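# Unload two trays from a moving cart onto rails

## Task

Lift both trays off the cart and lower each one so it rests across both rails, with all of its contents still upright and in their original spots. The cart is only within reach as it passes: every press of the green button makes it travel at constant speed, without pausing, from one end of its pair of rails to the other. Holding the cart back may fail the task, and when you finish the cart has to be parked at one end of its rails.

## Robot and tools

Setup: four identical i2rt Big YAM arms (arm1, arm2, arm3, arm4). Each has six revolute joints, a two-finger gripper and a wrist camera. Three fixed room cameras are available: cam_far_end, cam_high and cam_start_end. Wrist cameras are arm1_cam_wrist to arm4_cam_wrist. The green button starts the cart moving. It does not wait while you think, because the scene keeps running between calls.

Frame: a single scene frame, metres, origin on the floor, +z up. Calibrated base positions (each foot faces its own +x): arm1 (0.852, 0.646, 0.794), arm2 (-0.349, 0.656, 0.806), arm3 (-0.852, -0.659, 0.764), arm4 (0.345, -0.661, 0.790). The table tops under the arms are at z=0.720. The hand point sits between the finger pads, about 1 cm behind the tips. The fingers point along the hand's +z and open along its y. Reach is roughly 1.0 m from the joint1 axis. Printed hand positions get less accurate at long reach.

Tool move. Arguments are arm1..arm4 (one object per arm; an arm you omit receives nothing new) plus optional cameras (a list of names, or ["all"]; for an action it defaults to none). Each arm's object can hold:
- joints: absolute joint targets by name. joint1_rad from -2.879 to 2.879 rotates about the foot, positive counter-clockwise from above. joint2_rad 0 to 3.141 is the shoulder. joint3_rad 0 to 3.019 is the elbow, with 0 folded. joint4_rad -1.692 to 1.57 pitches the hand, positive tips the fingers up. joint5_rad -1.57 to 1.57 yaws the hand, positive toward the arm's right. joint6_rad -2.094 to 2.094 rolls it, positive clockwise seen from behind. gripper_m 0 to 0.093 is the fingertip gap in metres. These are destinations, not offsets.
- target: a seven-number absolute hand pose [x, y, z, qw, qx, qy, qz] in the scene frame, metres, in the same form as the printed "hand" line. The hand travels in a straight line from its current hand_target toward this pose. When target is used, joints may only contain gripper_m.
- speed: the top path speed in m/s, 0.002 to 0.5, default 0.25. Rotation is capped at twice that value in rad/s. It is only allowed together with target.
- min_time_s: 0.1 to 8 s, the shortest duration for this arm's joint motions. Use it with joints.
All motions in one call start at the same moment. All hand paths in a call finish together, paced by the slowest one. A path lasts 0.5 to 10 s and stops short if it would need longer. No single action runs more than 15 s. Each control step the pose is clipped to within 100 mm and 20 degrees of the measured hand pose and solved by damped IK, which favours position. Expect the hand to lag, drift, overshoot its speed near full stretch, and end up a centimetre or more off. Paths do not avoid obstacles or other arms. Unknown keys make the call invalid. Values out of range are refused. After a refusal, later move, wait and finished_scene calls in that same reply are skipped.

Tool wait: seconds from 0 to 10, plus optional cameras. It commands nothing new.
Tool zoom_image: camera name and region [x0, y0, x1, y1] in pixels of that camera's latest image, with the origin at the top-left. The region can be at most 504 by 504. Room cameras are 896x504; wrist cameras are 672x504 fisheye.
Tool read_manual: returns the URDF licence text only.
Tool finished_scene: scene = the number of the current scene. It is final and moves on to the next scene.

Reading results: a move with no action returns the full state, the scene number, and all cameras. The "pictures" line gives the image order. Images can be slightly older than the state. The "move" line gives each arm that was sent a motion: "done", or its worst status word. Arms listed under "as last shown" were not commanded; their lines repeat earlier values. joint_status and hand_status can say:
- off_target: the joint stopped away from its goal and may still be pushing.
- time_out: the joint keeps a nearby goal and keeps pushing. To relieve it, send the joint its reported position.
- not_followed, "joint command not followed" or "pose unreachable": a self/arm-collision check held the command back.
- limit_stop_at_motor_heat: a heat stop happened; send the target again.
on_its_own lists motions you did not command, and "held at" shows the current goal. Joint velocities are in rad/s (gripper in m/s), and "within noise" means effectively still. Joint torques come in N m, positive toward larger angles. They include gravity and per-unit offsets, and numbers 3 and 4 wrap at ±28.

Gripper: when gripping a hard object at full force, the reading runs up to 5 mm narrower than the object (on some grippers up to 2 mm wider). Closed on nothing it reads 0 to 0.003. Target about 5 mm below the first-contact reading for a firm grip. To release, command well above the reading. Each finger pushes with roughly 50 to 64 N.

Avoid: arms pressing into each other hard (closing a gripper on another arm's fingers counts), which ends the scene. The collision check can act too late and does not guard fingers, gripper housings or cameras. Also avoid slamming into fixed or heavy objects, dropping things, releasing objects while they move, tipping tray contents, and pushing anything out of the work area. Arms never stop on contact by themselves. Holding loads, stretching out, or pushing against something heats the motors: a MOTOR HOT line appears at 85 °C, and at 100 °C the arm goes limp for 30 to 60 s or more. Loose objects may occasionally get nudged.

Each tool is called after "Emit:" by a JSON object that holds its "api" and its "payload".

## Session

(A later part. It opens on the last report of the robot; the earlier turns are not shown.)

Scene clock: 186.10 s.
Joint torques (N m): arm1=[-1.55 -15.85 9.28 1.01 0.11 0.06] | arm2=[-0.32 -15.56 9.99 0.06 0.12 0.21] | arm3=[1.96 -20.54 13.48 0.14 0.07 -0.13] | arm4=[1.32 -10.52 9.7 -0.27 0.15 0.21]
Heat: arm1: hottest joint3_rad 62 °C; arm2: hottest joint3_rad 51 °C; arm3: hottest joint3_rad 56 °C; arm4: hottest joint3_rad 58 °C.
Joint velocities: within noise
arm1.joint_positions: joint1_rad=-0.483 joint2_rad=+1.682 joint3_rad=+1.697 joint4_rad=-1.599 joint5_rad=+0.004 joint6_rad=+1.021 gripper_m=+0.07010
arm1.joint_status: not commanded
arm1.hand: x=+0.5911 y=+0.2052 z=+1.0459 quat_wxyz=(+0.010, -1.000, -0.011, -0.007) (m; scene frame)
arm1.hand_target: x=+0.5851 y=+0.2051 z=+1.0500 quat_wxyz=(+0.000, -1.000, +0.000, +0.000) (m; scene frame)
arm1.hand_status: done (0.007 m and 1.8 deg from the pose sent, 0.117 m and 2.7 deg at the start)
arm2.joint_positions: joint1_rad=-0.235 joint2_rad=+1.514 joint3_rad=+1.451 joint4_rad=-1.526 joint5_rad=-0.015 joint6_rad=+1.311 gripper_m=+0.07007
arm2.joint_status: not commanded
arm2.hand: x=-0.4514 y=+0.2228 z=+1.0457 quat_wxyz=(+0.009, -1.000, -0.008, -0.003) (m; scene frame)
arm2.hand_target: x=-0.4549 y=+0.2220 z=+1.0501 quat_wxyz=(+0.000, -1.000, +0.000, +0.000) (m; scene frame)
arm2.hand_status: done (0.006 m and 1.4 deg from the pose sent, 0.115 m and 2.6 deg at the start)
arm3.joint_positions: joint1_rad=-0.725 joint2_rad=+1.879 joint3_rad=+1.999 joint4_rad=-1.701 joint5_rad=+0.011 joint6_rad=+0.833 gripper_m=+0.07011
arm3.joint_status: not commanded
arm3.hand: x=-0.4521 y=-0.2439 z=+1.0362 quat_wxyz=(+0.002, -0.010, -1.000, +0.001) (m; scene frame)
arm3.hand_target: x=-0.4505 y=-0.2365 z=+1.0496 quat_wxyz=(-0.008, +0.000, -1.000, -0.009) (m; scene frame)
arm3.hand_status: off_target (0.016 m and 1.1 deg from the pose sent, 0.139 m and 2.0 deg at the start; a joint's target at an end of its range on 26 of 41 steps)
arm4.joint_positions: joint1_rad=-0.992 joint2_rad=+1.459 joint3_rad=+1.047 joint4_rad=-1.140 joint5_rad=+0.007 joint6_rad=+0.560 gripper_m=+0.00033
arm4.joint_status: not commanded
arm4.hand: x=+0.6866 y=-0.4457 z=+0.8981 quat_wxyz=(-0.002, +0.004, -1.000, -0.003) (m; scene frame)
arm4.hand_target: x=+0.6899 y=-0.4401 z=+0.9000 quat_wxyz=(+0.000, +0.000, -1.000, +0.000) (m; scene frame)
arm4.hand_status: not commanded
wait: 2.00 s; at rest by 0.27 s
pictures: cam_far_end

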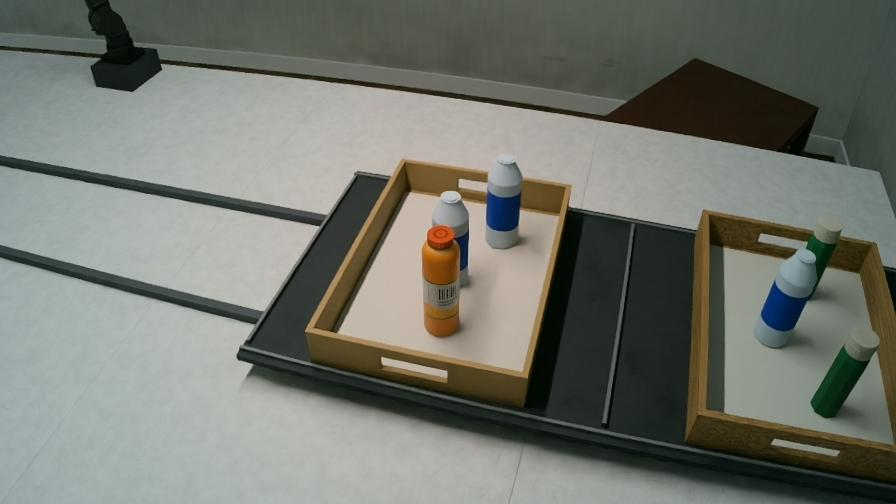

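Emit:
{"api": "move", "payload": {"arm4": {"target":[0.690,-0.448,0.775,0,0,1,0],"speed":0.15}, "cameras": ["cam_far_end"]}}

Emit:
{"api": "move", "payload": {"arm4": {"target":[0.69,-0.44,0.95,0,0,1,0],"speed":0.25,"joints":{"gripper_m":0.07}}, "cameras": []}}

Emit:
{"api": "move", "payload": {"arm4": {"target":[0.585,-0.244,1.04,0,0,1,0],"speed":0.25}, "cameras": []}}

Emit:
{"api": "wait", "payload": {"seconds": 10, "cameras": []}}

Emit:
{"api": "wait", "payload": {"seconds": 10, "cameras": []}}

Emit:
{"api": "wait", "payload": {"seconds": 10, "cameras": ["cam_high"]}}

Emit:
{"api": "wait", "payload": {"seconds": 7.8, "cameras": ["cam_high","arm1_cam_wrist"]}}

Emit:
{"api": "move", "payload": {"arm1": {"target":[0.583,0.213,0.846,0,1,0,0],"speed":0.2}, "arm4": {"target":[0.585,-0.246,0.840,0,0,1,0],"speed":0.2}, "cameras": ["arm1_cam_wrist","arm4_cam_wrist"]}}

Emit:
{"api": "move", "payload": {"arm1": {"target":[0.48,0.213,0.848,0,1,0,0],"speed":0.053,"joints":{"gripper_m":0.0}}, "arm4": {"target":[0.48,-0.247,0.842,0,0,1,0],"speed":0.053,"joints":{"gripper_m":0.0}}, "cameras": ["arm1_cam_wrist","arm4_cam_wrist"]}}

Emit:
{"api": "move", "payload": {"arm1": {"target":[0.38,0.213,0.945,0,1,0,0],"speed":0.055}, "arm4": {"target":[0.38,-0.247,0.945,0,0,1,0],"speed":0.055}, "cameras": ["cam_high"]}}

Emit:
{"api": "wait", "payload": {"seconds": 1.4, "cameras": ["arm2_cam_wrist","arm3_cam_wrist"]}}

Emit:
{"api": "move", "payload": {"arm2": {"target":[-0.455,0.230,0.846,0,1,0,0],"speed":0.2}, "arm3": {"target":[-0.45,-0.243,0.840,0,0,1,0],"speed":0.2}, "cameras": ["arm2_cam_wrist","arm3_cam_wrist"]}}

Emit:
{"api": "move", "payload": {"arm2": {"target":[-0.555,0.230,0.848,0,1,0,0],"speed":0.053,"joints":{"gripper_m":0.0}}, "arm3": {"target":[-0.555,-0.243,0.842,0,0,1,0],"speed":0.053,"joints":{"gripper_m":0.0}}, "cameras": ["arm2_cam_wrist","arm3_cam_wrist"]}}

Emit:
{"api": "move", "payload": {"arm2": {"target":[-0.655,0.230,0.94,0,1,0,0],"speed":0.055}, "arm3": {"target":[-0.655,-0.243,0.94,0,0,1,0],"speed":0.055}, "cameras": ["all"]}}

Scene clock: 202.83 s.
Joint torques (N m): arm1=[-0.97 -16.56 9.52 1.06 0.15 0.05] | arm2=[-0.21 -15.62 10 0.08 0.12 0.2] | arm3=[1.9 -20.95 13.3 0.08 0.08 -0.11] | arm4=[-0.5 -10.34 6.57 1.66 0.38 0.03]
Heat: arm1: hottest joint3_rad 56 °C; arm2: hottest joint3_rad 52 °C; arm3: hottest joint3_rad 54 °C; arm4: hottest joint3_rad 59 °C.
move: arm4 off_target
Joint velocities: within noise
arm1, arm2, arm3: as last shown
arm4.joint_positions: joint1_rad=-0.991 joint2_rad=+1.635 joint3_rad=+0.900 joint4_rad=-0.835 joint5_rad=+0.002 joint6_rad=+0.560 gripper_m=+0.00033
arm4.joint_status: not commanded
arm4.hand: x=+0.6804 y=-0.4470 z=+0.7846 quat_wxyz=(+0.007, +0.005, -1.000, +0.000) (m; scene frame)
arm4.hand_target: x=+0.6896 y=-0.4483 z=+0.7754 quat_wxyz=(+0.000, +0.000, -1.000, +0.000) (m; scene frame)
arm4.hand_status: off_target (0.014 m and 1.0 deg from the pose sent, 0.123 m and 0.6 deg at the start)
pictures: cam_far_end

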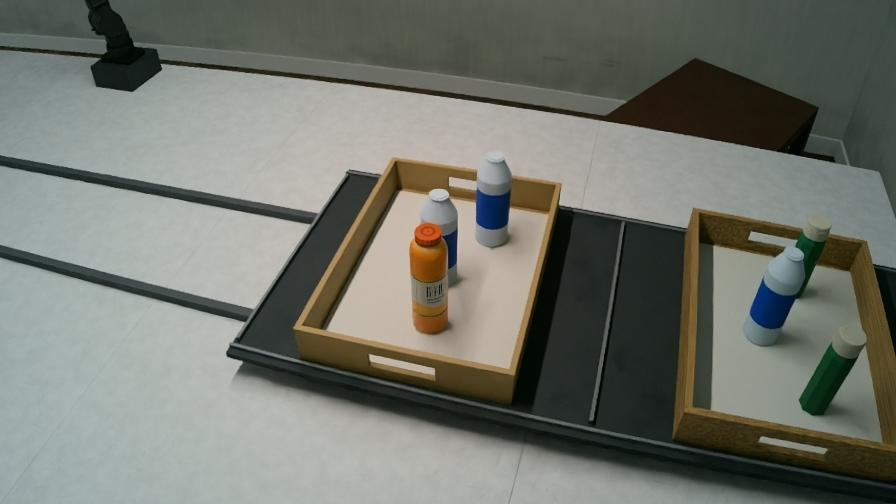

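Scene clock: 204.17 s.
Joint torques (N m): arm1=[-1.49 -17.14 9.55 0.95 0.14 0.08] | arm2=[-0.38 -15.62 9.96 0.03 0.13 0.2] | arm3=[2.37 -20.42 13.38 0.28 0.04 -0.11] | arm4=[1.26 -10.99 10.82 -0.31 0.17 0.22]
Heat: arm1: hottest joint3_rad 56 °C; arm2: hottest joint3_rad 52 °C; arm3: hottest joint3_rad 53 °C; arm4: hottest joint3_rad 59 °C.
move: arm4 off_target
Joint velocities: within noise
arm1, arm2, arm3: as last shown
arm4.joint_positions: joint1_rad=-0.990 joint2_rad=+1.420 joint3_rad=+1.127 joint4_rad=-1.276 joint5_rad=+0.007 joint6_rad=+0.561 gripper_m=+0.06991
arm4.joint_status: all done
arm4.hand: x=+0.6838 y=-0.4472 z=+0.9413 quat_wxyz=(+0.006, +0.005, -1.000, +0.002) (m; scene frame)
arm4.hand_target: x=+0.6897 y=-0.4401 z=+0.9499 quat_wxyz=(+0.000, +0.000, -1.000, +0.000) (m; scene frame)
arm4.hand_status: off_target (0.013 m and 0.9 deg from the pose sent, 0.166 m and 1.0 deg at the start)
pictures: none
No camera images: "cameras" was empty.

Scene clock: 205.97 s.
Joint torques (N m): arm1=[-1.44 -16.79 9.62 1.1 0.1 0.08] | arm2=[-0.38 -15.44 9.96 0.08 0.13 0.2] | arm3=[1.96 -20.66 13.35 0.09 0.06 -0.13] | arm4=[0.15 -12.51 12.1 -0.34 0.17 0.21]
Heat: arm1: hottest joint3_rad 56 °C; arm2: hottest joint3_rad 52 °C; arm3: hottest joint3_rad 53 °C; arm4: hottest joint3_rad 60 °C.
move: arm4 off_target
Joint velocities: within noise
arm1, arm2, arm3: as last shown
arm4.joint_positions: joint1_rad=-0.492 joint2_rad=+1.560 joint3_rad=+1.523 joint4_rad=-1.533 joint5_rad=+0.012 joint6_rad=+1.045 gripper_m=+0.06991
arm4.joint_status: not commanded
arm4.hand: x=+0.5765 y=-0.2522 z=+1.0344 quat_wxyz=(+0.003, +0.012, -1.000, +0.002) (m; scene frame)
arm4.hand_target: x=+0.5848 y=-0.2443 z=+1.0400 quat_wxyz=(+0.000, +0.000, -1.000, -0.001) (m; scene frame)
arm4.hand_status: off_target (0.013 m and 1.4 deg from the pose sent, 0.247 m and 0.9 deg at the start)
pictures: none
No camera images: "cameras" was empty.

Scene clock: 215.97 s.
Joint torques (N m): arm1=[-1.55 -16.91 9.52 1.02 0.16 0.09] | arm2=[-0.09 -15.44 9.96 0.09 0.14 0.19] | arm3=[1.96 -20.84 13.15 0.23 0.07 -0.14] | arm4=[0.26 -12.4 12 -0.32 0.19 0.21]
Heat: arm1: hottest joint3_rad 54 °C; arm2: hottest joint3_rad 52 °C; arm3: hottest joint3_rad 53 °C; arm4: hottest joint3_rad 60 °C.
Joint velocities: within noise
arm1.joint_positions: joint1_rad=-0.483 joint2_rad=+1.682 joint3_rad=+1.697 joint4_rad=-1.599 joint5_rad=+0.004 joint6_rad=+1.021 gripper_m=+0.07010
arm1.joint_status: not commanded
arm1.hand: x=+0.5911 y=+0.2052 z=+1.0459 quat_wxyz=(+0.010, -1.000, -0.011, -0.007) (m; scene frame)
arm1.hand_target: x=+0.5851 y=+0.2051 z=+1.0500 quat_wxyz=(+0.000, -1.000, +0.000, +0.000) (m; scene frame)
arm1.hand_status: not commanded
arm2.joint_positions: joint1_rad=-0.235 joint2_rad=+1.514 joint3_rad=+1.451 joint4_rad=-1.526 joint5_rad=-0.015 joint6_rad=+1.311 gripper_m=+0.07007
arm2.joint_status: not commanded
arm2.hand: x=-0.4514 y=+0.2228 z=+1.0457 quat_wxyz=(+0.009, -1.000, -0.008, -0.003) (m; scene frame)
arm2.hand_target: x=-0.4549 y=+0.2220 z=+1.0501 quat_wxyz=(+0.000, -1.000, +0.000, +0.000) (m; scene frame)
arm2.hand_status: not commanded
arm3.joint_positions: joint1_rad=-0.725 joint2_rad=+1.879 joint3_rad=+1.999 joint4_rad=-1.701 joint5_rad=+0.011 joint6_rad=+0.833 gripper_m=+0.07011
arm3.joint_status: not commanded
arm3.hand: x=-0.4521 y=-0.2439 z=+1.0362 quat_wxyz=(+0.002, -0.010, -1.000, +0.001) (m; scene frame)
arm3.hand_target: x=-0.4505 y=-0.2365 z=+1.0496 quat_wxyz=(-0.008, +0.000, -1.000, -0.009) (m; scene frame)
arm3.hand_status: not commanded
arm4.joint_positions: joint1_rad=-0.492 joint2_rad=+1.560 joint3_rad=+1.523 joint4_rad=-1.533 joint5_rad=+0.012 joint6_rad=+1.046 gripper_m=+0.06991
arm4.joint_status: not commanded
arm4.hand: x=+0.5765 y=-0.2522 z=+1.0344 quat_wxyz=(+0.003, +0.012, -1.000, +0.002) (m; scene frame)
arm4.hand_target: x=+0.5848 y=-0.2443 z=+1.0400 quat_wxyz=(+0.000, +0.000, -1.000, -0.001) (m; scene frame)
arm4.hand_status: off_target (0.013 m and 1.4 deg from the pose sent, 0.247 m and 0.9 deg at the start)
wait: 10.00 s; at rest by 0.27 s
pictures: none
No camera images: "cameras" was empty.

Scene clock: 225.97 s.
Joint torques (N m): arm1=[-0.97 -16.26 9.66 1.09 0.12 0.06] | arm2=[-0.32 -15.68 9.98 0.08 0.11 0.19] | arm3=[1.85 -20.13 13.2 0.17 0.06 -0.1] | arm4=[0.15 -12.57 12.04 -0.32 0.19 0.22]
Heat: arm1: hottest joint3_rad 53 °C; arm2: hottest joint3_rad 51 °C; arm3: hottest joint3_rad 52 °C; arm4: hottest joint3_rad 61 °C.
Joint velocities: within noise
arm1.joint_positions: joint1_rad=-0.483 joint2_rad=+1.682 joint3_rad=+1.697 joint4_rad=-1.599 joint5_rad=+0.004 joint6_rad=+1.021 gripper_m=+0.07010
arm1.joint_status: not commanded
arm1.hand: x=+0.5911 y=+0.2052 z=+1.0459 quat_wxyz=(+0.010, -1.000, -0.011, -0.007) (m; scene frame)
arm1.hand_target: x=+0.5851 y=+0.2051 z=+1.0500 quat_wxyz=(+0.000, -1.000, +0.000, +0.000) (m; scene frame)
arm1.hand_status: not commanded
arm2.joint_positions: joint1_rad=-0.235 joint2_rad=+1.514 joint3_rad=+1.451 joint4_rad=-1.526 joint5_rad=-0.015 joint6_rad=+1.311 gripper_m=+0.07007
arm2.joint_status: not commanded
arm2.hand: x=-0.4514 y=+0.2228 z=+1.0457 quat_wxyz=(+0.009, -1.000, -0.008, -0.003) (m; scene frame)
arm2.hand_target: x=-0.4549 y=+0.2220 z=+1.0501 quat_wxyz=(+0.000, -1.000, +0.000, +0.000) (m; scene frame)
arm2.hand_status: not commanded
arm3.joint_positions: joint1_rad=-0.725 joint2_rad=+1.879 joint3_rad=+1.999 joint4_rad=-1.701 joint5_rad=+0.011 joint6_rad=+0.833 gripper_m=+0.07011
arm3.joint_status: not commanded
arm3.hand: x=-0.4521 y=-0.2439 z=+1.0362 quat_wxyz=(+0.002, -0.010, -1.000, +0.001) (m; scene frame)
arm3.hand_target: x=-0.4505 y=-0.2365 z=+1.0496 quat_wxyz=(-0.008, +0.000, -1.000, -0.009) (m; scene frame)
arm3.hand_status: not commanded
arm4.joint_positions: joint1_rad=-0.492 joint2_rad=+1.560 joint3_rad=+1.523 joint4_rad=-1.533 joint5_rad=+0.012 joint6_rad=+1.046 gripper_m=+0.06991
arm4.joint_status: not commanded
arm4.hand: x=+0.5765 y=-0.2522 z=+1.0344 quat_wxyz=(+0.003, +0.012, -1.000, +0.002) (m; scene frame)
arm4.hand_target: x=+0.5848 y=-0.2443 z=+1.0400 quat_wxyz=(+0.000, +0.000, -1.000, -0.001) (m; scene frame)
arm4.hand_status: off_target (0.013 m and 1.4 deg from the pose sent, 0.247 m and 0.9 deg at the start)
wait: 10.00 s; at rest by 0.27 s
pictures: none
No camera images: "cameras" was empty.

Scene clock: 235.97 s.
Joint torques (N m): arm1=[-1.26 -16.79 9.62 0.94 0.09 0.03] | arm2=[-0.26 -15.68 9.95 0.08 0.13 0.2] | arm3=[3.08 -20.66 13.45 0.24 0.1 -0.13] | arm4=[0.15 -12.4 12.03 -0.34 0.19 0.21]
Heat: arm1: hottest joint3_rad 52 °C; arm2: hottest joint3_rad 51 °C; arm3: hottest joint3_rad 52 °C; arm4: hottest joint3_rad 62 °C.
Joint velocities: within noise
arm1.joint_positions: joint1_rad=-0.483 joint2_rad=+1.682 joint3_rad=+1.697 joint4_rad=-1.599 joint5_rad=+0.004 joint6_rad=+1.021 gripper_m=+0.07010
arm1.joint_status: not commanded
arm1.hand: x=+0.5911 y=+0.2052 z=+1.0459 quat_wxyz=(+0.010, -1.000, -0.011, -0.007) (m; scene frame)
arm1.hand_target: x=+0.5851 y=+0.2051 z=+1.0500 quat_wxyz=(+0.000, -1.000, +0.000, +0.000) (m; scene frame)
arm1.hand_status: not commanded
arm2.joint_positions: joint1_rad=-0.235 joint2_rad=+1.514 joint3_rad=+1.451 joint4_rad=-1.526 joint5_rad=-0.015 joint6_rad=+1.311 gripper_m=+0.07007
arm2.joint_status: not commanded
arm2.hand: x=-0.4514 y=+0.2228 z=+1.0457 quat_wxyz=(+0.009, -1.000, -0.008, -0.003) (m; scene frame)
arm2.hand_target: x=-0.4549 y=+0.2220 z=+1.0501 quat_wxyz=(+0.000, -1.000, +0.000, +0.000) (m; scene frame)
arm2.hand_status: not commanded
arm3.joint_positions: joint1_rad=-0.725 joint2_rad=+1.879 joint3_rad=+1.999 joint4_rad=-1.701 joint5_rad=+0.011 joint6_rad=+0.833 gripper_m=+0.07011
arm3.joint_status: not commanded
arm3.hand: x=-0.4521 y=-0.2439 z=+1.0362 quat_wxyz=(+0.002, -0.010, -1.000, +0.001) (m; scene frame)
arm3.hand_target: x=-0.4505 y=-0.2365 z=+1.0496 quat_wxyz=(-0.008, +0.000, -1.000, -0.009) (m; scene frame)
arm3.hand_status: not commanded
arm4.joint_positions: joint1_rad=-0.492 joint2_rad=+1.560 joint3_rad=+1.523 joint4_rad=-1.533 joint5_rad=+0.012 joint6_rad=+1.046 gripper_m=+0.06991
arm4.joint_status: not commanded
arm4.hand: x=+0.5765 y=-0.2522 z=+1.0344 quat_wxyz=(+0.003, +0.012, -1.000, +0.002) (m; scene frame)
arm4.hand_target: x=+0.5848 y=-0.2443 z=+1.0400 quat_wxyz=(+0.000, +0.000, -1.000, -0.001) (m; scene frame)
arm4.hand_status: off_target (0.013 m and 1.4 deg from the pose sent, 0.247 m and 0.9 deg at the start)
wait: 10.00 s; at rest by 0.27 s
pictures: cam_high

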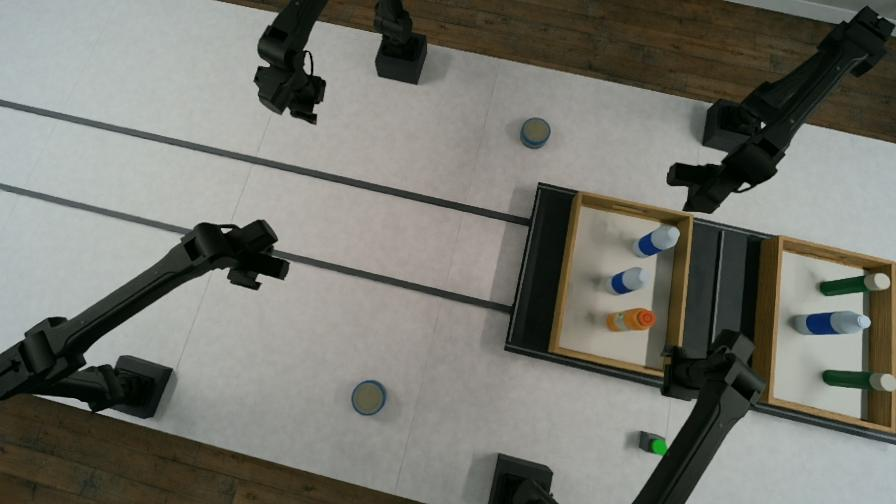

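Scene clock: 243.77 s.
Joint torques (N m): arm1=[-2.02 -16.38 9.31 1.05 0.21 0.06] | arm2=[-0.26 -15.56 9.95 0.1 0.13 0.21] | arm3=[2.14 -20.72 13.27 0.17 0.03 -0.09] | arm4=[0.26 -12.51 12.04 -0.29 0.18 0.21]
Heat: arm1: hottest joint3_rad 51 °C; arm2: hottest joint3_rad 51 °C; arm3: hottest joint3_rad 52 °C; arm4: hottest joint3_rad 63 °C.
Joint velocities: within noise
arm1.joint_positions: joint1_rad=-0.483 joint2_rad=+1.682 joint3_rad=+1.697 joint4_rad=-1.599 joint5_rad=+0.004 joint6_rad=+1.021 gripper_m=+0.07010
arm1.joint_status: not commanded
arm1.hand: x=+0.5911 y=+0.2052 z=+1.0459 quat_wxyz=(+0.010, -1.000, -0.011, -0.007) (m; scene frame)
arm1.hand_target: x=+0.5851 y=+0.2051 z=+1.0500 quat_wxyz=(+0.000, -1.000, +0.000, +0.000) (m; scene frame)
arm1.hand_status: not commanded
arm2.joint_positions: joint1_rad=-0.235 joint2_rad=+1.514 joint3_rad=+1.451 joint4_rad=-1.526 joint5_rad=-0.015 joint6_rad=+1.311 gripper_m=+0.07007
arm2.joint_status: not commanded
arm2.hand: x=-0.4514 y=+0.2228 z=+1.0457 quat_wxyz=(+0.009, -1.000, -0.008, -0.003) (m; scene frame)
arm2.hand_target: x=-0.4549 y=+0.2220 z=+1.0501 quat_wxyz=(+0.000, -1.000, +0.000, +0.000) (m; scene frame)
arm2.hand_status: not commanded
arm3.joint_positions: joint1_rad=-0.725 joint2_rad=+1.879 joint3_rad=+1.999 joint4_rad=-1.701 joint5_rad=+0.011 joint6_rad=+0.833 gripper_m=+0.07011
arm3.joint_status: not commanded
arm3.hand: x=-0.4521 y=-0.2439 z=+1.0362 quat_wxyz=(+0.002, -0.010, -1.000, +0.001) (m; scene frame)
arm3.hand_target: x=-0.4505 y=-0.2365 z=+1.0496 quat_wxyz=(-0.008, +0.000, -1.000, -0.009) (m; scene frame)
arm3.hand_status: not commanded
arm4.joint_positions: joint1_rad=-0.492 joint2_rad=+1.560 joint3_rad=+1.523 joint4_rad=-1.533 joint5_rad=+0.012 joint6_rad=+1.046 gripper_m=+0.06991
arm4.joint_status: not commanded
arm4.hand: x=+0.5765 y=-0.2522 z=+1.0344 quat_wxyz=(+0.003, +0.012, -1.000, +0.002) (m; scene frame)
arm4.hand_target: x=+0.5848 y=-0.2443 z=+1.0400 quat_wxyz=(+0.000, +0.000, -1.000, -0.001) (m; scene frame)
arm4.hand_status: off_target (0.013 m and 1.4 deg from the pose sent, 0.247 m and 0.9 deg at the start)
wait: 7.80 s; at rest by 0.27 s
pictures: arm1_cam_wrist, cam_high

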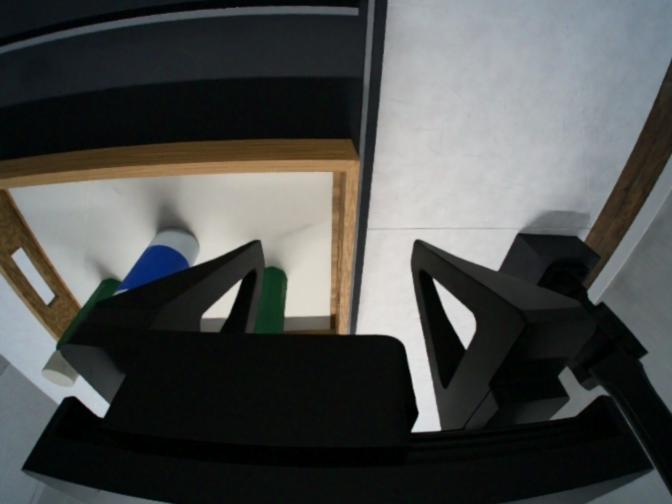

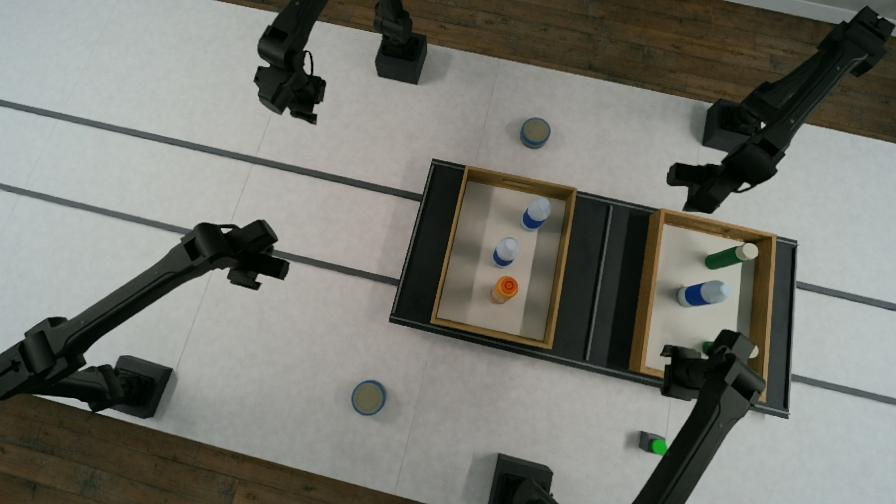

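Scene clock: 245.50 s.
Joint torques (N m): arm1=[-1.61 -16.38 8.58 1.02 0.08 -0.04] | arm2=[-0.32 -15.38 9.96 0.09 0.13 0.18] | arm3=[2.02 -20.13 13.33 0.21 0.01 -0.12] | arm4=[0.09 -14.45 7.61 0.66 0.19 0.14]
Heat: arm1: hottest joint3_rad 51 °C; arm2: hottest joint3_rad 51 °C; arm3: hottest joint3_rad 52 °C; arm4: hottest joint3_rad 63 °C.
move: arm1 done; arm4 done
Joint velocities: within noise
arm1.joint_positions: joint1_rad=-0.495 joint2_rad=+1.791 joint3_rad=+1.289 joint4_rad=-1.083 joint5_rad=+0.004 joint6_rad=+1.021 gripper_m=+0.07010
arm1.joint_status: not commanded
arm1.hand: x=+0.5919 y=+0.2160 z=+0.8422 quat_wxyz=(+0.010, -1.000, -0.005, -0.007) (m; scene frame)
arm1.hand_target: x=+0.5829 y=+0.2131 z=+0.8462 quat_wxyz=(+0.000, -1.000, +0.000, +0.000) (m; scene frame)
arm1.hand_status: done (0.010 m and 1.5 deg from the pose sent, 0.200 m and 1.8 deg at the start)
arm2, arm3: as last shown
arm4.joint_positions: joint1_rad=-0.498 joint2_rad=+1.713 joint3_rad=+1.194 joint4_rad=-1.047 joint5_rad=+0.012 joint6_rad=+1.046 gripper_m=+0.06991
arm4.joint_status: not commanded
arm4.hand: x=+0.5800 y=-0.2464 z=+0.8449 quat_wxyz=(+0.002, +0.009, -1.000, +0.000) (m; scene frame)
arm4.hand_target: x=+0.5849 y=-0.2462 z=+0.8400 quat_wxyz=(+0.000, +0.000, -1.000, +0.000) (m; scene frame)
arm4.hand_status: done (0.007 m and 1.0 deg from the pose sent, 0.195 m and 1.4 deg at the start)
pictures: arm1_cam_wrist, arm4_cam_wrist

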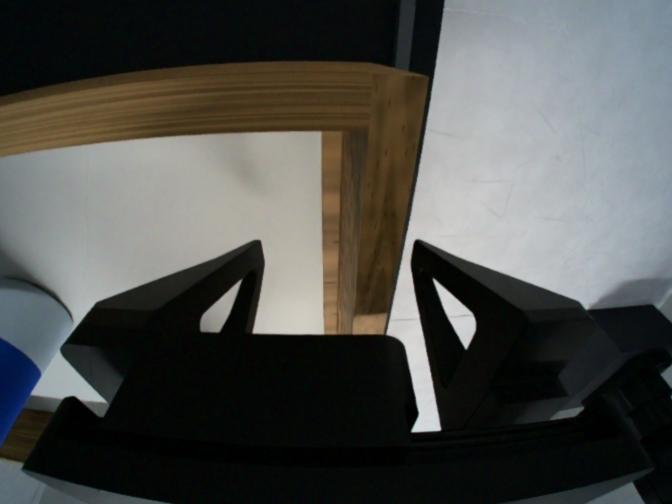

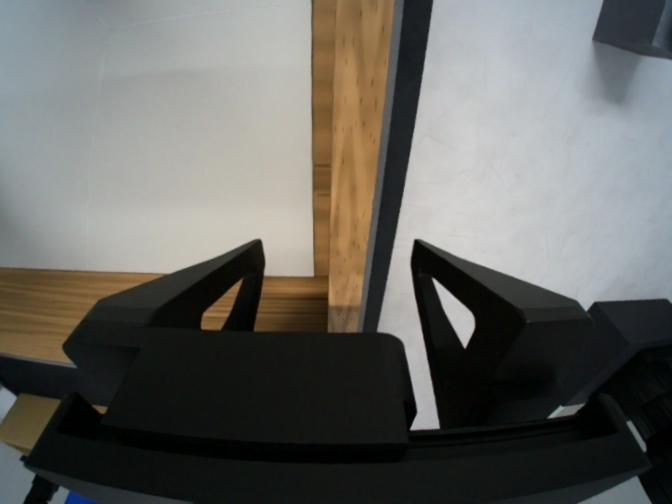

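Scene clock: 248.37 s.
Joint torques (N m): arm1=[-0.03 -16.5 11.12 -0.25 0.08 0.07] | arm2=[-0.38 -15.74 9.96 0.13 0.15 0.2] | arm3=[2.08 -19.96 13.33 0.13 0.06 -0.11] | arm4=[0.5 -13.27 7.41 0.39 0.41 -0.02]
Heat: arm1: hottest joint3_rad 51 °C; arm2: hottest joint3_rad 51 °C; arm3: hottest joint3_rad 52 °C; arm4: hottest joint3_rad 63 °C.
move: arm1 off_target; arm4 off_target
Joint velocities: within noise
arm1.joint_positions: joint1_rad=-0.670 joint2_rad=+1.909 joint3_rad=+1.475 joint4_rad=-1.130 joint5_rad=+0.002 joint6_rad=+0.853 gripper_m=+0.01219
arm1.joint_status: gripper_m off_target (ended at +0.01221, target +0.00000)
arm1.hand: x=+0.4836 y=+0.2240 z=+0.8443 quat_wxyz=(+0.001, -1.000, -0.001, -0.002) (m; scene frame)
arm1.hand_target: x=+0.4802 y=+0.2132 z=+0.8481 quat_wxyz=(+0.000, -1.000, +0.000, +0.000) (m; scene frame)
arm1.hand_status: off_target (0.012 m and 0.3 deg from the pose sent, 0.112 m and 1.5 deg at the start)
arm2, arm3: as last shown
arm4.joint_positions: joint1_rad=-0.293 joint2_rad=+1.623 joint3_rad=+1.062 joint4_rad=-1.012 joint5_rad=+0.008 joint6_rad=+1.272 gripper_m=+0.01134
arm4.joint_status: gripper_m off_target (ended at +0.01137, target +0.00000)
arm4.hand: x=+0.4770 y=-0.2484 z=+0.8423 quat_wxyz=(+0.004, -0.002, -1.000, +0.002) (m; scene frame)
arm4.hand_target: x=+0.4800 y=-0.2471 z=+0.8420 quat_wxyz=(+0.000, +0.000, -1.000, +0.000) (m; scene frame)
arm4.hand_status: done (0.003 m and 0.6 deg from the pose sent, 0.100 m and 1.0 deg at the start)
pictures: arm1_cam_wrist, arm4_cam_wrist

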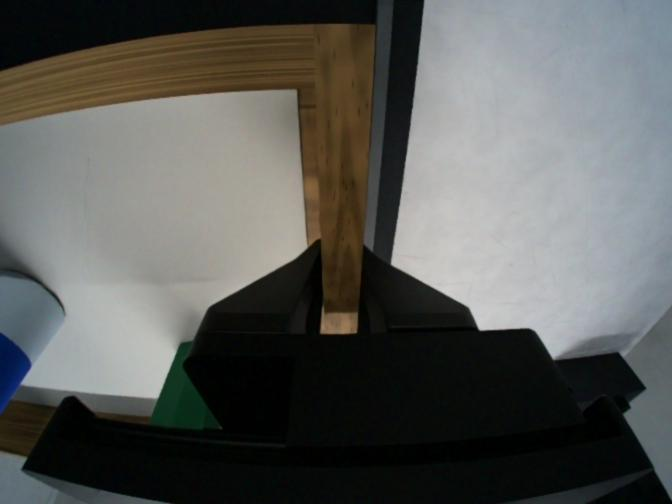

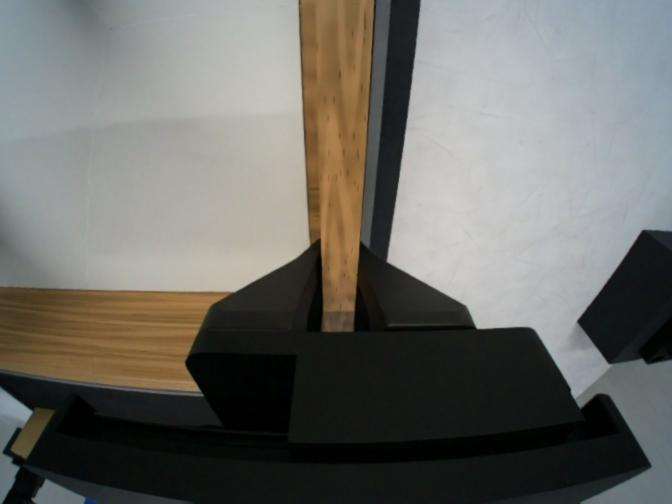

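Scene clock: 251.47 s.
Joint torques (N m): arm1=[-0.73 -22.36 14.79 -2.62 0.14 0.05] | arm2=[-0.32 -15.62 9.96 0.05 0.12 0.19] | arm3=[2.02 -20.66 13.31 0.09 -0.01 -0.1] | arm4=[1.03 -14.1 13.3 -2 0.74 0.17]
Heat: arm1: hottest joint3_rad 52 °C; arm2: hottest joint3_rad 51 °C; arm3: hottest joint3_rad 52 °C; arm4: hottest joint3_rad 64 °C.
move: arm1 off_target; arm4 off_target
Joint velocities: within noise
arm1.joint_positions: joint1_rad=-0.777 joint2_rad=+2.053 joint3_rad=+1.883 joint4_rad=-1.396 joint5_rad=-0.002 joint6_rad=+0.737 gripper_m=+0.01222
arm1.joint_status: not commanded
arm1.hand: x=+0.3849 y=+0.2135 z=+0.9086 quat_wxyz=(+0.001, -1.000, -0.006, -0.004) (m; scene frame)
arm1.hand_target: x=+0.3808 y=+0.2138 z=+0.9443 quat_wxyz=(-0.001, -1.000, +0.000, +0.001) (m; scene frame)
arm1.hand_status: off_target (0.037 m and 0.8 deg from the pose sent, 0.145 m and 0.3 deg at the start)
arm2, arm3: as last shown
arm4.joint_positions: joint1_rad=-0.066 joint2_rad=+1.488 joint3_rad=+1.093 joint4_rad=-1.223 joint5_rad=+0.000 joint6_rad=+1.490 gripper_m=+0.01148
arm4.joint_status: not commanded
arm4.hand: x=+0.3779 y=-0.2627 z=+0.9087 quat_wxyz=(+0.010, +0.003, -1.000, +0.023) (m; scene frame)
arm4.hand_target: x=+0.3797 y=-0.2485 z=+0.9443 quat_wxyz=(+0.000, +0.000, -1.000, -0.001) (m; scene frame)
arm4.hand_status: off_target (0.040 m and 2.9 deg from the pose sent, 0.141 m and 0.6 deg at the start)
pictures: cam_high

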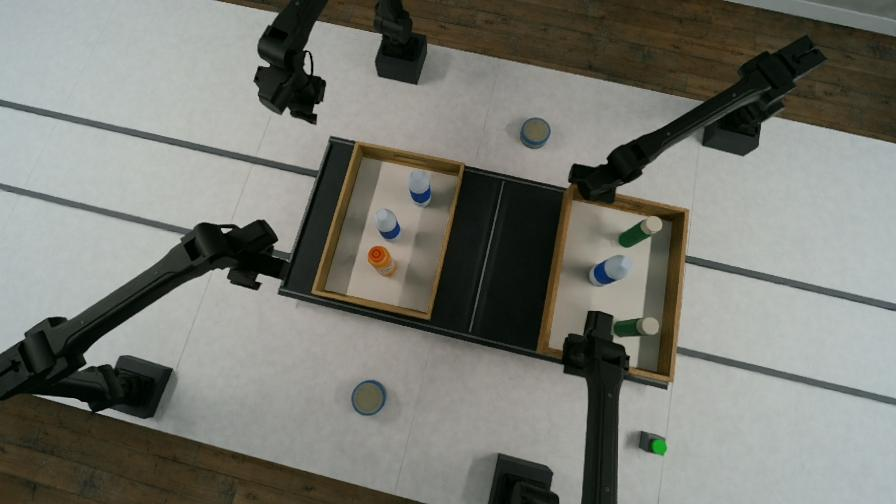

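Scene clock: 252.87 s.
Joint torques (N m): arm1=[-0.67 -21.83 14.82 -2.73 0.17 0.05] | arm2=[-0.38 -15.56 10.02 0.01 0.13 0.19] | arm3=[2.08 -20.6 13.59 0.02 0.02 -0.12] | arm4=[1.08 -14.15 13.23 -2.03 0.74 0.16]
Heat: arm1: hottest joint3_rad 52 °C; arm2: hottest joint3_rad 51 °C; arm3: hottest joint3_rad 52 °C; arm4: hottest joint3_rad 65 °C.
Joint velocities: within noise
arm1.joint_positions: joint1_rad=-0.777 joint2_rad=+2.053 joint3_rad=+1.883 joint4_rad=-1.396 joint5_rad=-0.002 joint6_rad=+0.737 gripper_m=+0.01222
arm1.joint_status: not commanded
arm1.hand: x=+0.3849 y=+0.2135 z=+0.9086 quat_wxyz=(+0.001, -1.000, -0.006, -0.004) (m; scene frame)
arm1.hand_target: x=+0.3808 y=+0.2138 z=+0.9443 quat_wxyz=(-0.001, -1.000, +0.000, +0.001) (m; scene frame)
arm1.hand_status: off_target (0.037 m and 0.8 deg from the pose sent, 0.145 m and 0.3 deg at the start)
arm2.joint_positions: joint1_rad=-0.235 joint2_rad=+1.514 joint3_rad=+1.451 joint4_rad=-1.526 joint5_rad=-0.015 joint6_rad=+1.311 gripper_m=+0.07007
arm2.joint_status: not commanded
arm2.hand: x=-0.4514 y=+0.2228 z=+1.0457 quat_wxyz=(+0.009, -1.000, -0.008, -0.003) (m; scene frame)
arm2.hand_target: x=-0.4549 y=+0.2220 z=+1.0501 quat_wxyz=(+0.000, -1.000, +0.000, +0.000) (m; scene frame)
arm2.hand_status: not commanded
arm3.joint_positions: joint1_rad=-0.725 joint2_rad=+1.879 joint3_rad=+1.999 joint4_rad=-1.701 joint5_rad=+0.011 joint6_rad=+0.833 gripper_m=+0.07011
arm3.joint_status: not commanded
arm3.hand: x=-0.4521 y=-0.2439 z=+1.0362 quat_wxyz=(+0.002, -0.010, -1.000, +0.001) (m; scene frame)
arm3.hand_target: x=-0.4505 y=-0.2365 z=+1.0496 quat_wxyz=(-0.008, +0.000, -1.000, -0.009) (m; scene frame)
arm3.hand_status: not commanded
arm4.joint_positions: joint1_rad=-0.066 joint2_rad=+1.488 joint3_rad=+1.093 joint4_rad=-1.223 joint5_rad=+0.000 joint6_rad=+1.490 gripper_m=+0.01148
arm4.joint_status: not commanded
arm4.hand: x=+0.3779 y=-0.2627 z=+0.9087 quat_wxyz=(+0.010, +0.003, -1.000, +0.023) (m; scene frame)
arm4.hand_target: x=+0.3797 y=-0.2485 z=+0.9443 quat_wxyz=(+0.000, +0.000, -1.000, -0.001) (m; scene frame)
arm4.hand_status: off_target (0.040 m and 2.9 deg from the pose sent, 0.141 m and 0.6 deg at the start)
wait: 1.40 s; at rest by 0.27 s
pictures: arm2_cam_wrist, arm3_cam_wrist

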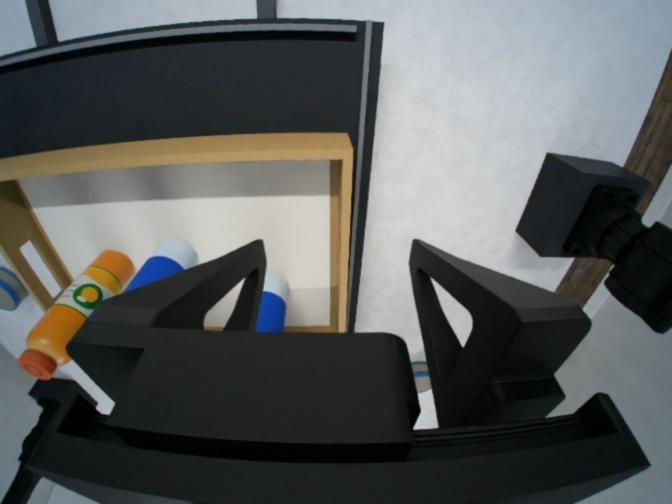

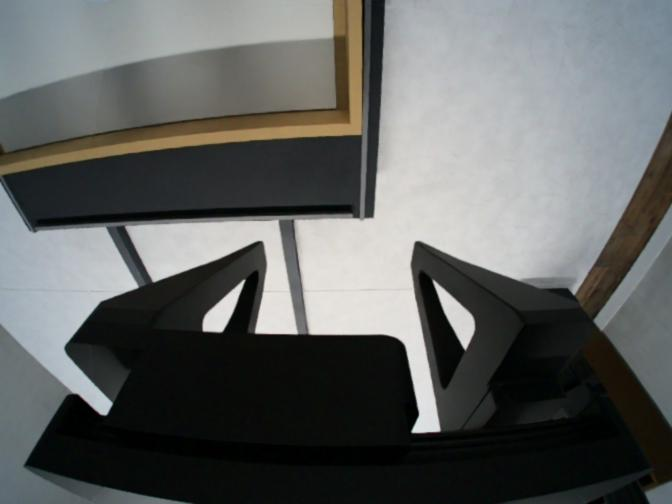

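Scene clock: 254.60 s.
Joint torques (N m): arm1=[-0.85 -22.24 14.69 -2.74 0.18 0.07] | arm2=[-0.09 -15.44 8.73 0.16 0.13 0.18] | arm3=[0.91 -20.01 9.5 0.88 0.03 -0.11] | arm4=[1.08 -14.1 13.27 -2 0.73 0.17]
Heat: arm1: hottest joint3_rad 53 °C; arm2: hottest joint3_rad 50 °C; arm3: hottest joint3_rad 52 °C; arm4: hottest joint3_rad 67 °C.
move: arm2 done; arm3 done
Joint velocities: within noise
arm1, arm4: as last shown
arm2.joint_positions: joint1_rad=-0.235 joint2_rad=+1.656 joint3_rad=+1.056 joint4_rad=-0.989 joint5_rad=-0.015 joint6_rad=+1.313 gripper_m=+0.07007
arm2.joint_status: not commanded
arm2.hand: x=-0.4510 y=+0.2356 z=+0.8438 quat_wxyz=(+0.009, -1.000, -0.007, -0.003) (m; scene frame)
arm2.hand_target: x=-0.4549 y=+0.2301 z=+0.8461 quat_wxyz=(+0.000, -1.000, +0.000, +0.000) (m; scene frame)
arm2.hand_status: done (0.007 m and 1.3 deg from the pose sent, 0.200 m and 1.4 deg at the start)
arm3.joint_positions: joint1_rad=-0.725 joint2_rad=+1.942 joint3_rad=+1.574 joint4_rad=-1.219 joint5_rad=+0.011 joint6_rad=+0.821 gripper_m=+0.07011
arm3.joint_status: not commanded
arm3.hand: x=-0.4554 y=-0.2438 z=+0.8407 quat_wxyz=(+0.004, -0.003, -1.000, +0.004) (m; scene frame)
arm3.hand_target: x=-0.4500 y=-0.2431 z=+0.8400 quat_wxyz=(+0.000, +0.000, -1.000, +0.000) (m; scene frame)
arm3.hand_status: done (0.005 m and 0.7 deg from the pose sent, 0.196 m and 1.1 deg at the start)
pictures: arm2_cam_wrist, arm3_cam_wrist

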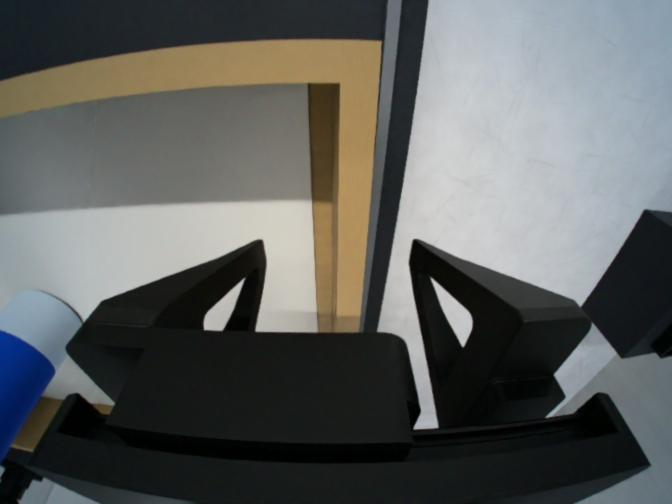

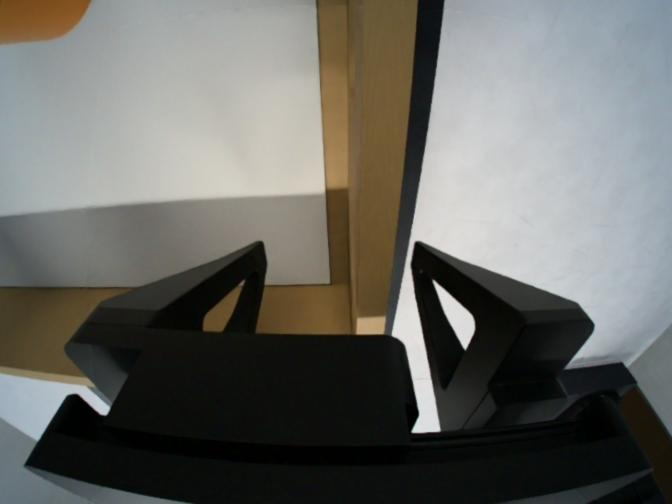

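Scene clock: 257.40 s.
Joint torques (N m): arm1=[-1.03 -21.6 14.74 -2.78 0.19 0.01] | arm2=[0.15 -14.51 11.77 -0.72 -0.08 0.14] | arm3=[1.9 -18.26 9.7 0.66 0.15 0.11] | arm4=[1.32 -14.1 13.24 -2.02 0.74 0.18]
Heat: arm1: hottest joint3_rad 53 °C; arm2: hottest joint3_rad 50 °C; arm3: hottest joint3_rad 52 °C; arm4: hottest joint3_rad 69 °C.
move: arm2 off_target; arm3 off_target
Joint velocities: within noise
arm1, arm4: as last shown
arm2.joint_positions: joint1_rad=-0.447 joint2_rad=+1.712 joint3_rad=+1.129 joint4_rad=-0.997 joint5_rad=-0.009 joint6_rad=+1.113 gripper_m=+0.01103
arm2.joint_status: gripper_m off_target (ended at +0.01105, target +0.00000)
arm2.hand: x=-0.5494 y=+0.2431 z=+0.8441 quat_wxyz=(+0.004, -1.000, -0.001, +0.000) (m; scene frame)
arm2.hand_target: x=-0.5548 y=+0.2303 z=+0.8480 quat_wxyz=(+0.000, -1.000, +0.000, +0.000) (m; scene frame)
arm2.hand_status: off_target (0.015 m and 0.5 deg from the pose sent, 0.104 m and 1.3 deg at the start)
arm3.joint_positions: joint1_rad=-0.588 joint2_rad=+1.789 joint3_rad=+1.329 joint4_rad=-1.139 joint5_rad=+0.008 joint6_rad=+0.941 gripper_m=+0.01018
arm3.joint_status: gripper_m off_target (ended at +0.01021, target +0.00000)
arm3.hand: x=-0.5566 y=-0.2498 z=+0.8359 quat_wxyz=(+0.008, +0.005, -1.000, +0.007) (m; scene frame)
arm3.hand_target: x=-0.5551 y=-0.2431 z=+0.8419 quat_wxyz=(+0.000, +0.000, -1.000, +0.000) (m; scene frame)
arm3.hand_status: done (0.009 m and 1.3 deg from the pose sent, 0.100 m and 0.7 deg at the start)
pictures: arm2_cam_wrist, arm3_cam_wrist

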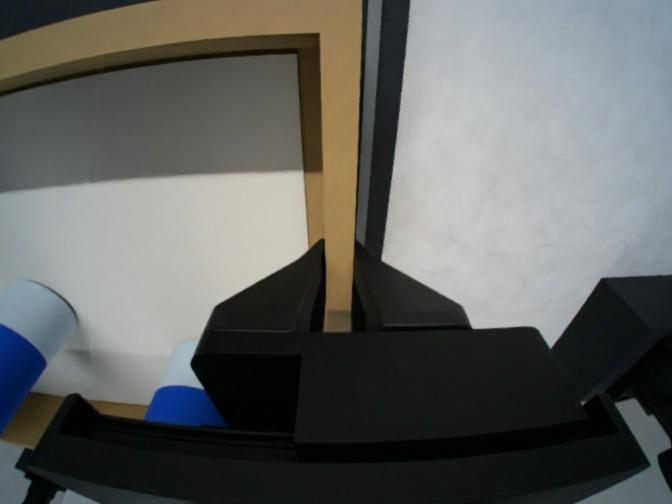

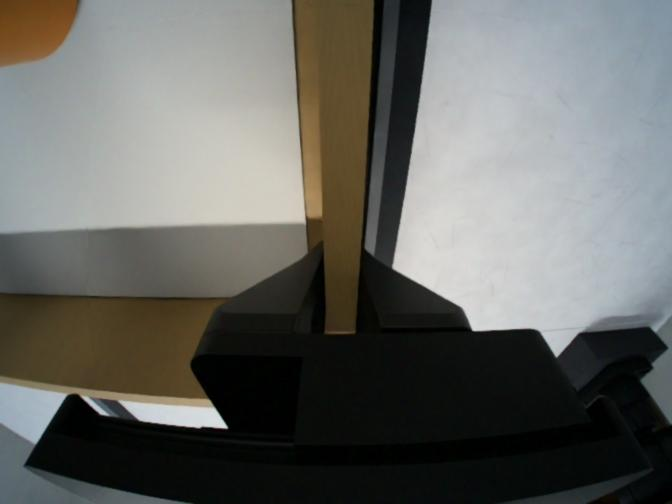

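Scene clock: 260.43 s.
Joint torques (N m): arm1=[-0.79 -21.66 14.54 -2.82 0.17 -0.01] | arm2=[-0.15 -18.49 15.35 -1.81 -0.34 0.03] | arm3=[2.78 -18.61 12.71 -0.72 1 0.25] | arm4=[1.14 -14.15 13.27 -1.98 0.74 0.17]
Heat: arm1: hottest joint3_rad 54 °C; arm2: hottest joint3_rad 51 °C; arm3: hottest joint3_rad 52 °C; arm4: hottest joint3_rad 71 °C.
move: arm2 off_target; arm3 off_target
Joint velocities: within noise
arm1, arm4: as last shown
arm2.joint_positions: joint1_rad=-0.617 joint2_rad=+1.759 joint3_rad=+1.391 joint4_rad=-1.238 joint5_rad=-0.002 joint6_rad=+0.949 gripper_m=+0.01137
arm2.joint_status: not commanded
arm2.hand: x=-0.6448 y=+0.2447 z=+0.9125 quat_wxyz=(+0.016, -1.000, +0.002, -0.005) (m; scene frame)
arm2.hand_target: x=-0.6542 y=+0.2311 z=+0.9399 quat_wxyz=(-0.001, -1.000, +0.000, +0.001) (m; scene frame)
arm2.hand_status: off_target (0.033 m and 1.9 deg from the pose sent, 0.143 m and 0.5 deg at the start)
arm3.joint_positions: joint1_rad=-0.418 joint2_rad=+1.617 joint3_rad=+1.296 joint4_rad=-1.318 joint5_rad=-0.018 joint6_rad=+1.107 gripper_m=+0.01027
arm3.joint_status: not commanded
arm3.hand: x=-0.6567 y=-0.2523 z=+0.9064 quat_wxyz=(+0.025, +0.006, -0.999, +0.020) (m; scene frame)
arm3.hand_target: x=-0.6556 y=-0.2440 z=+0.9394 quat_wxyz=(+0.001, +0.000, -1.000, -0.001) (m; scene frame)
arm3.hand_status: off_target (0.035 m and 3.8 deg from the pose sent, 0.143 m and 1.3 deg at the start)
pictures: arm1_cam_wrist, arm2_cam_wrist, arm3_cam_wrist, arm4_cam_wrist, cam_far_end, cam_high, cam_start_end

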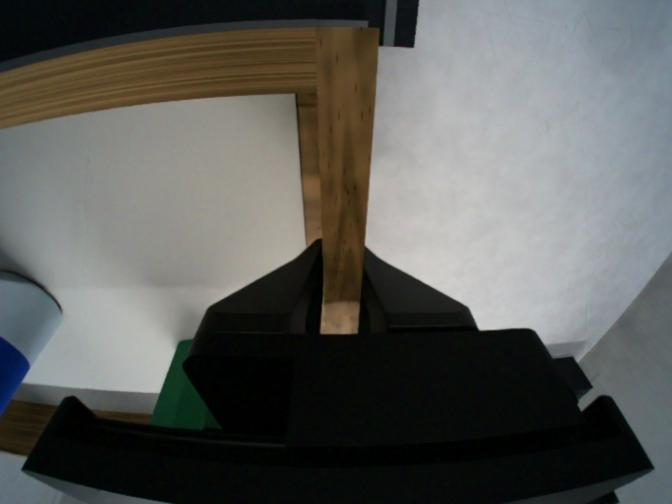

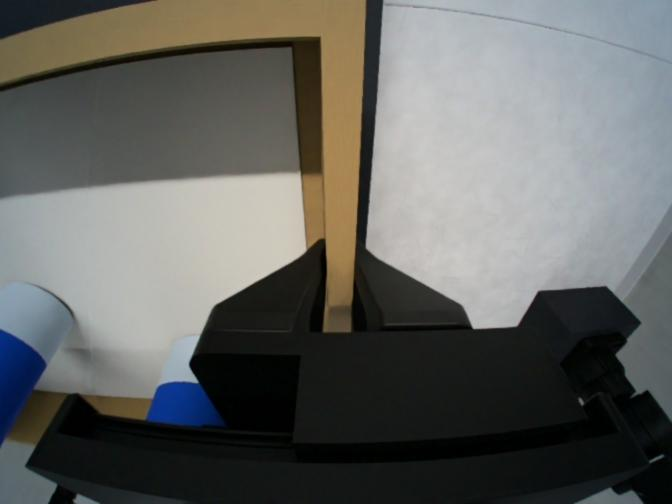

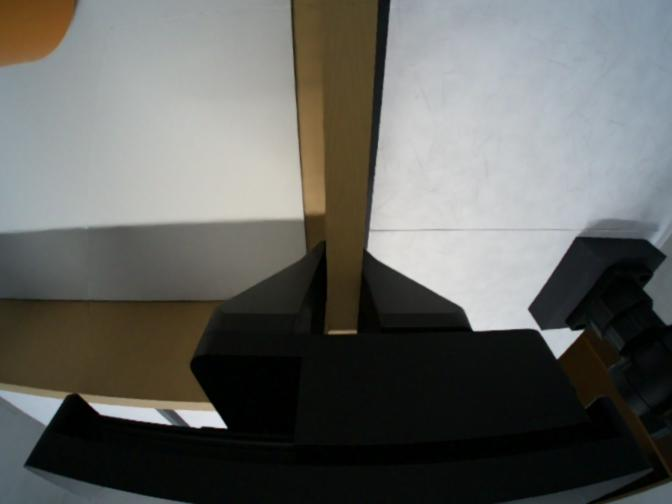

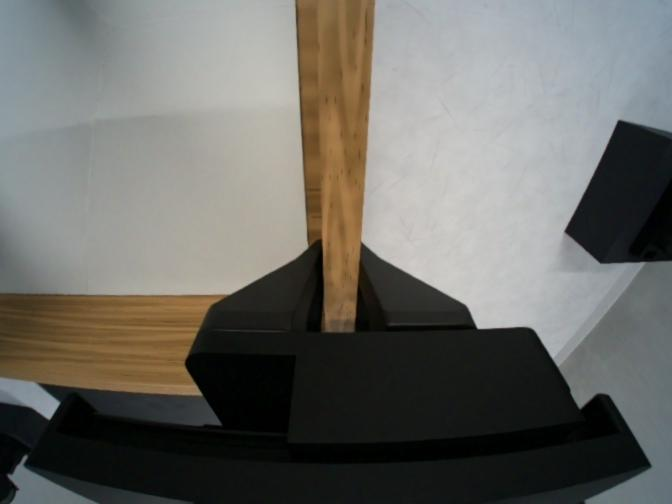

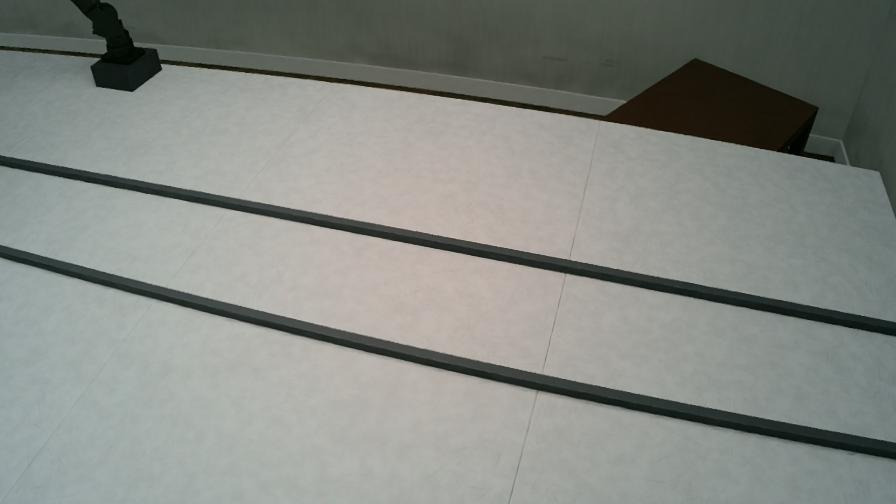

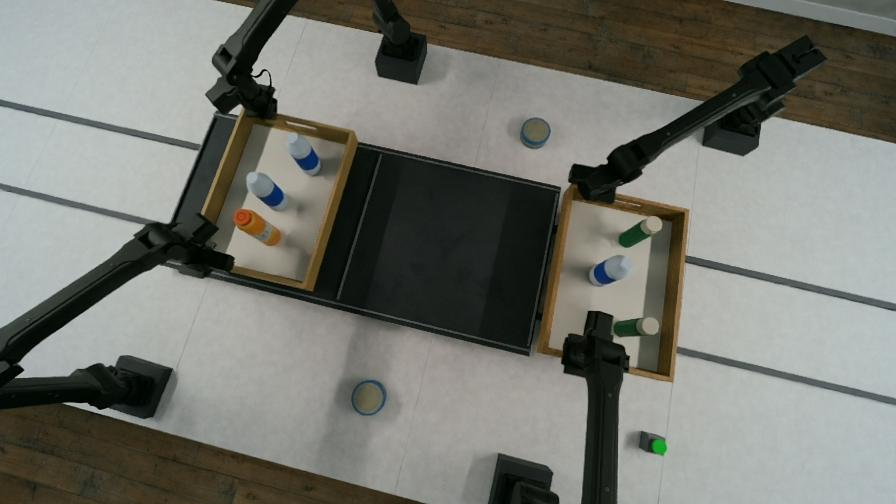

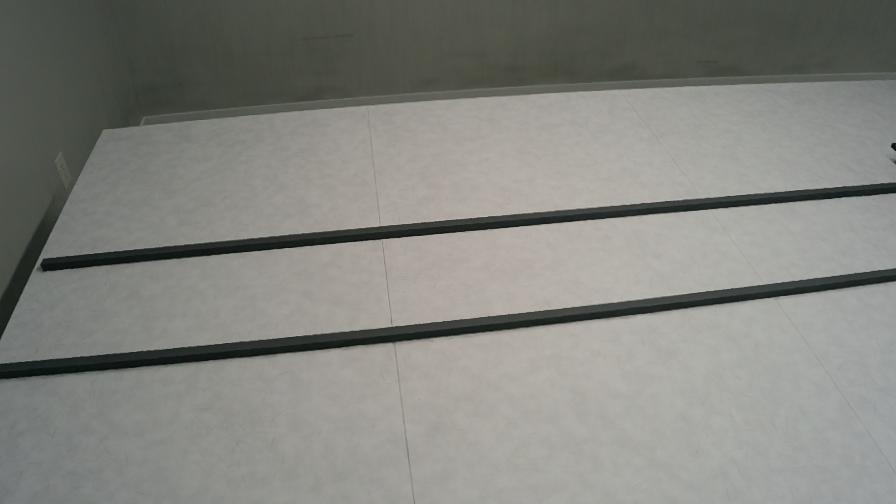

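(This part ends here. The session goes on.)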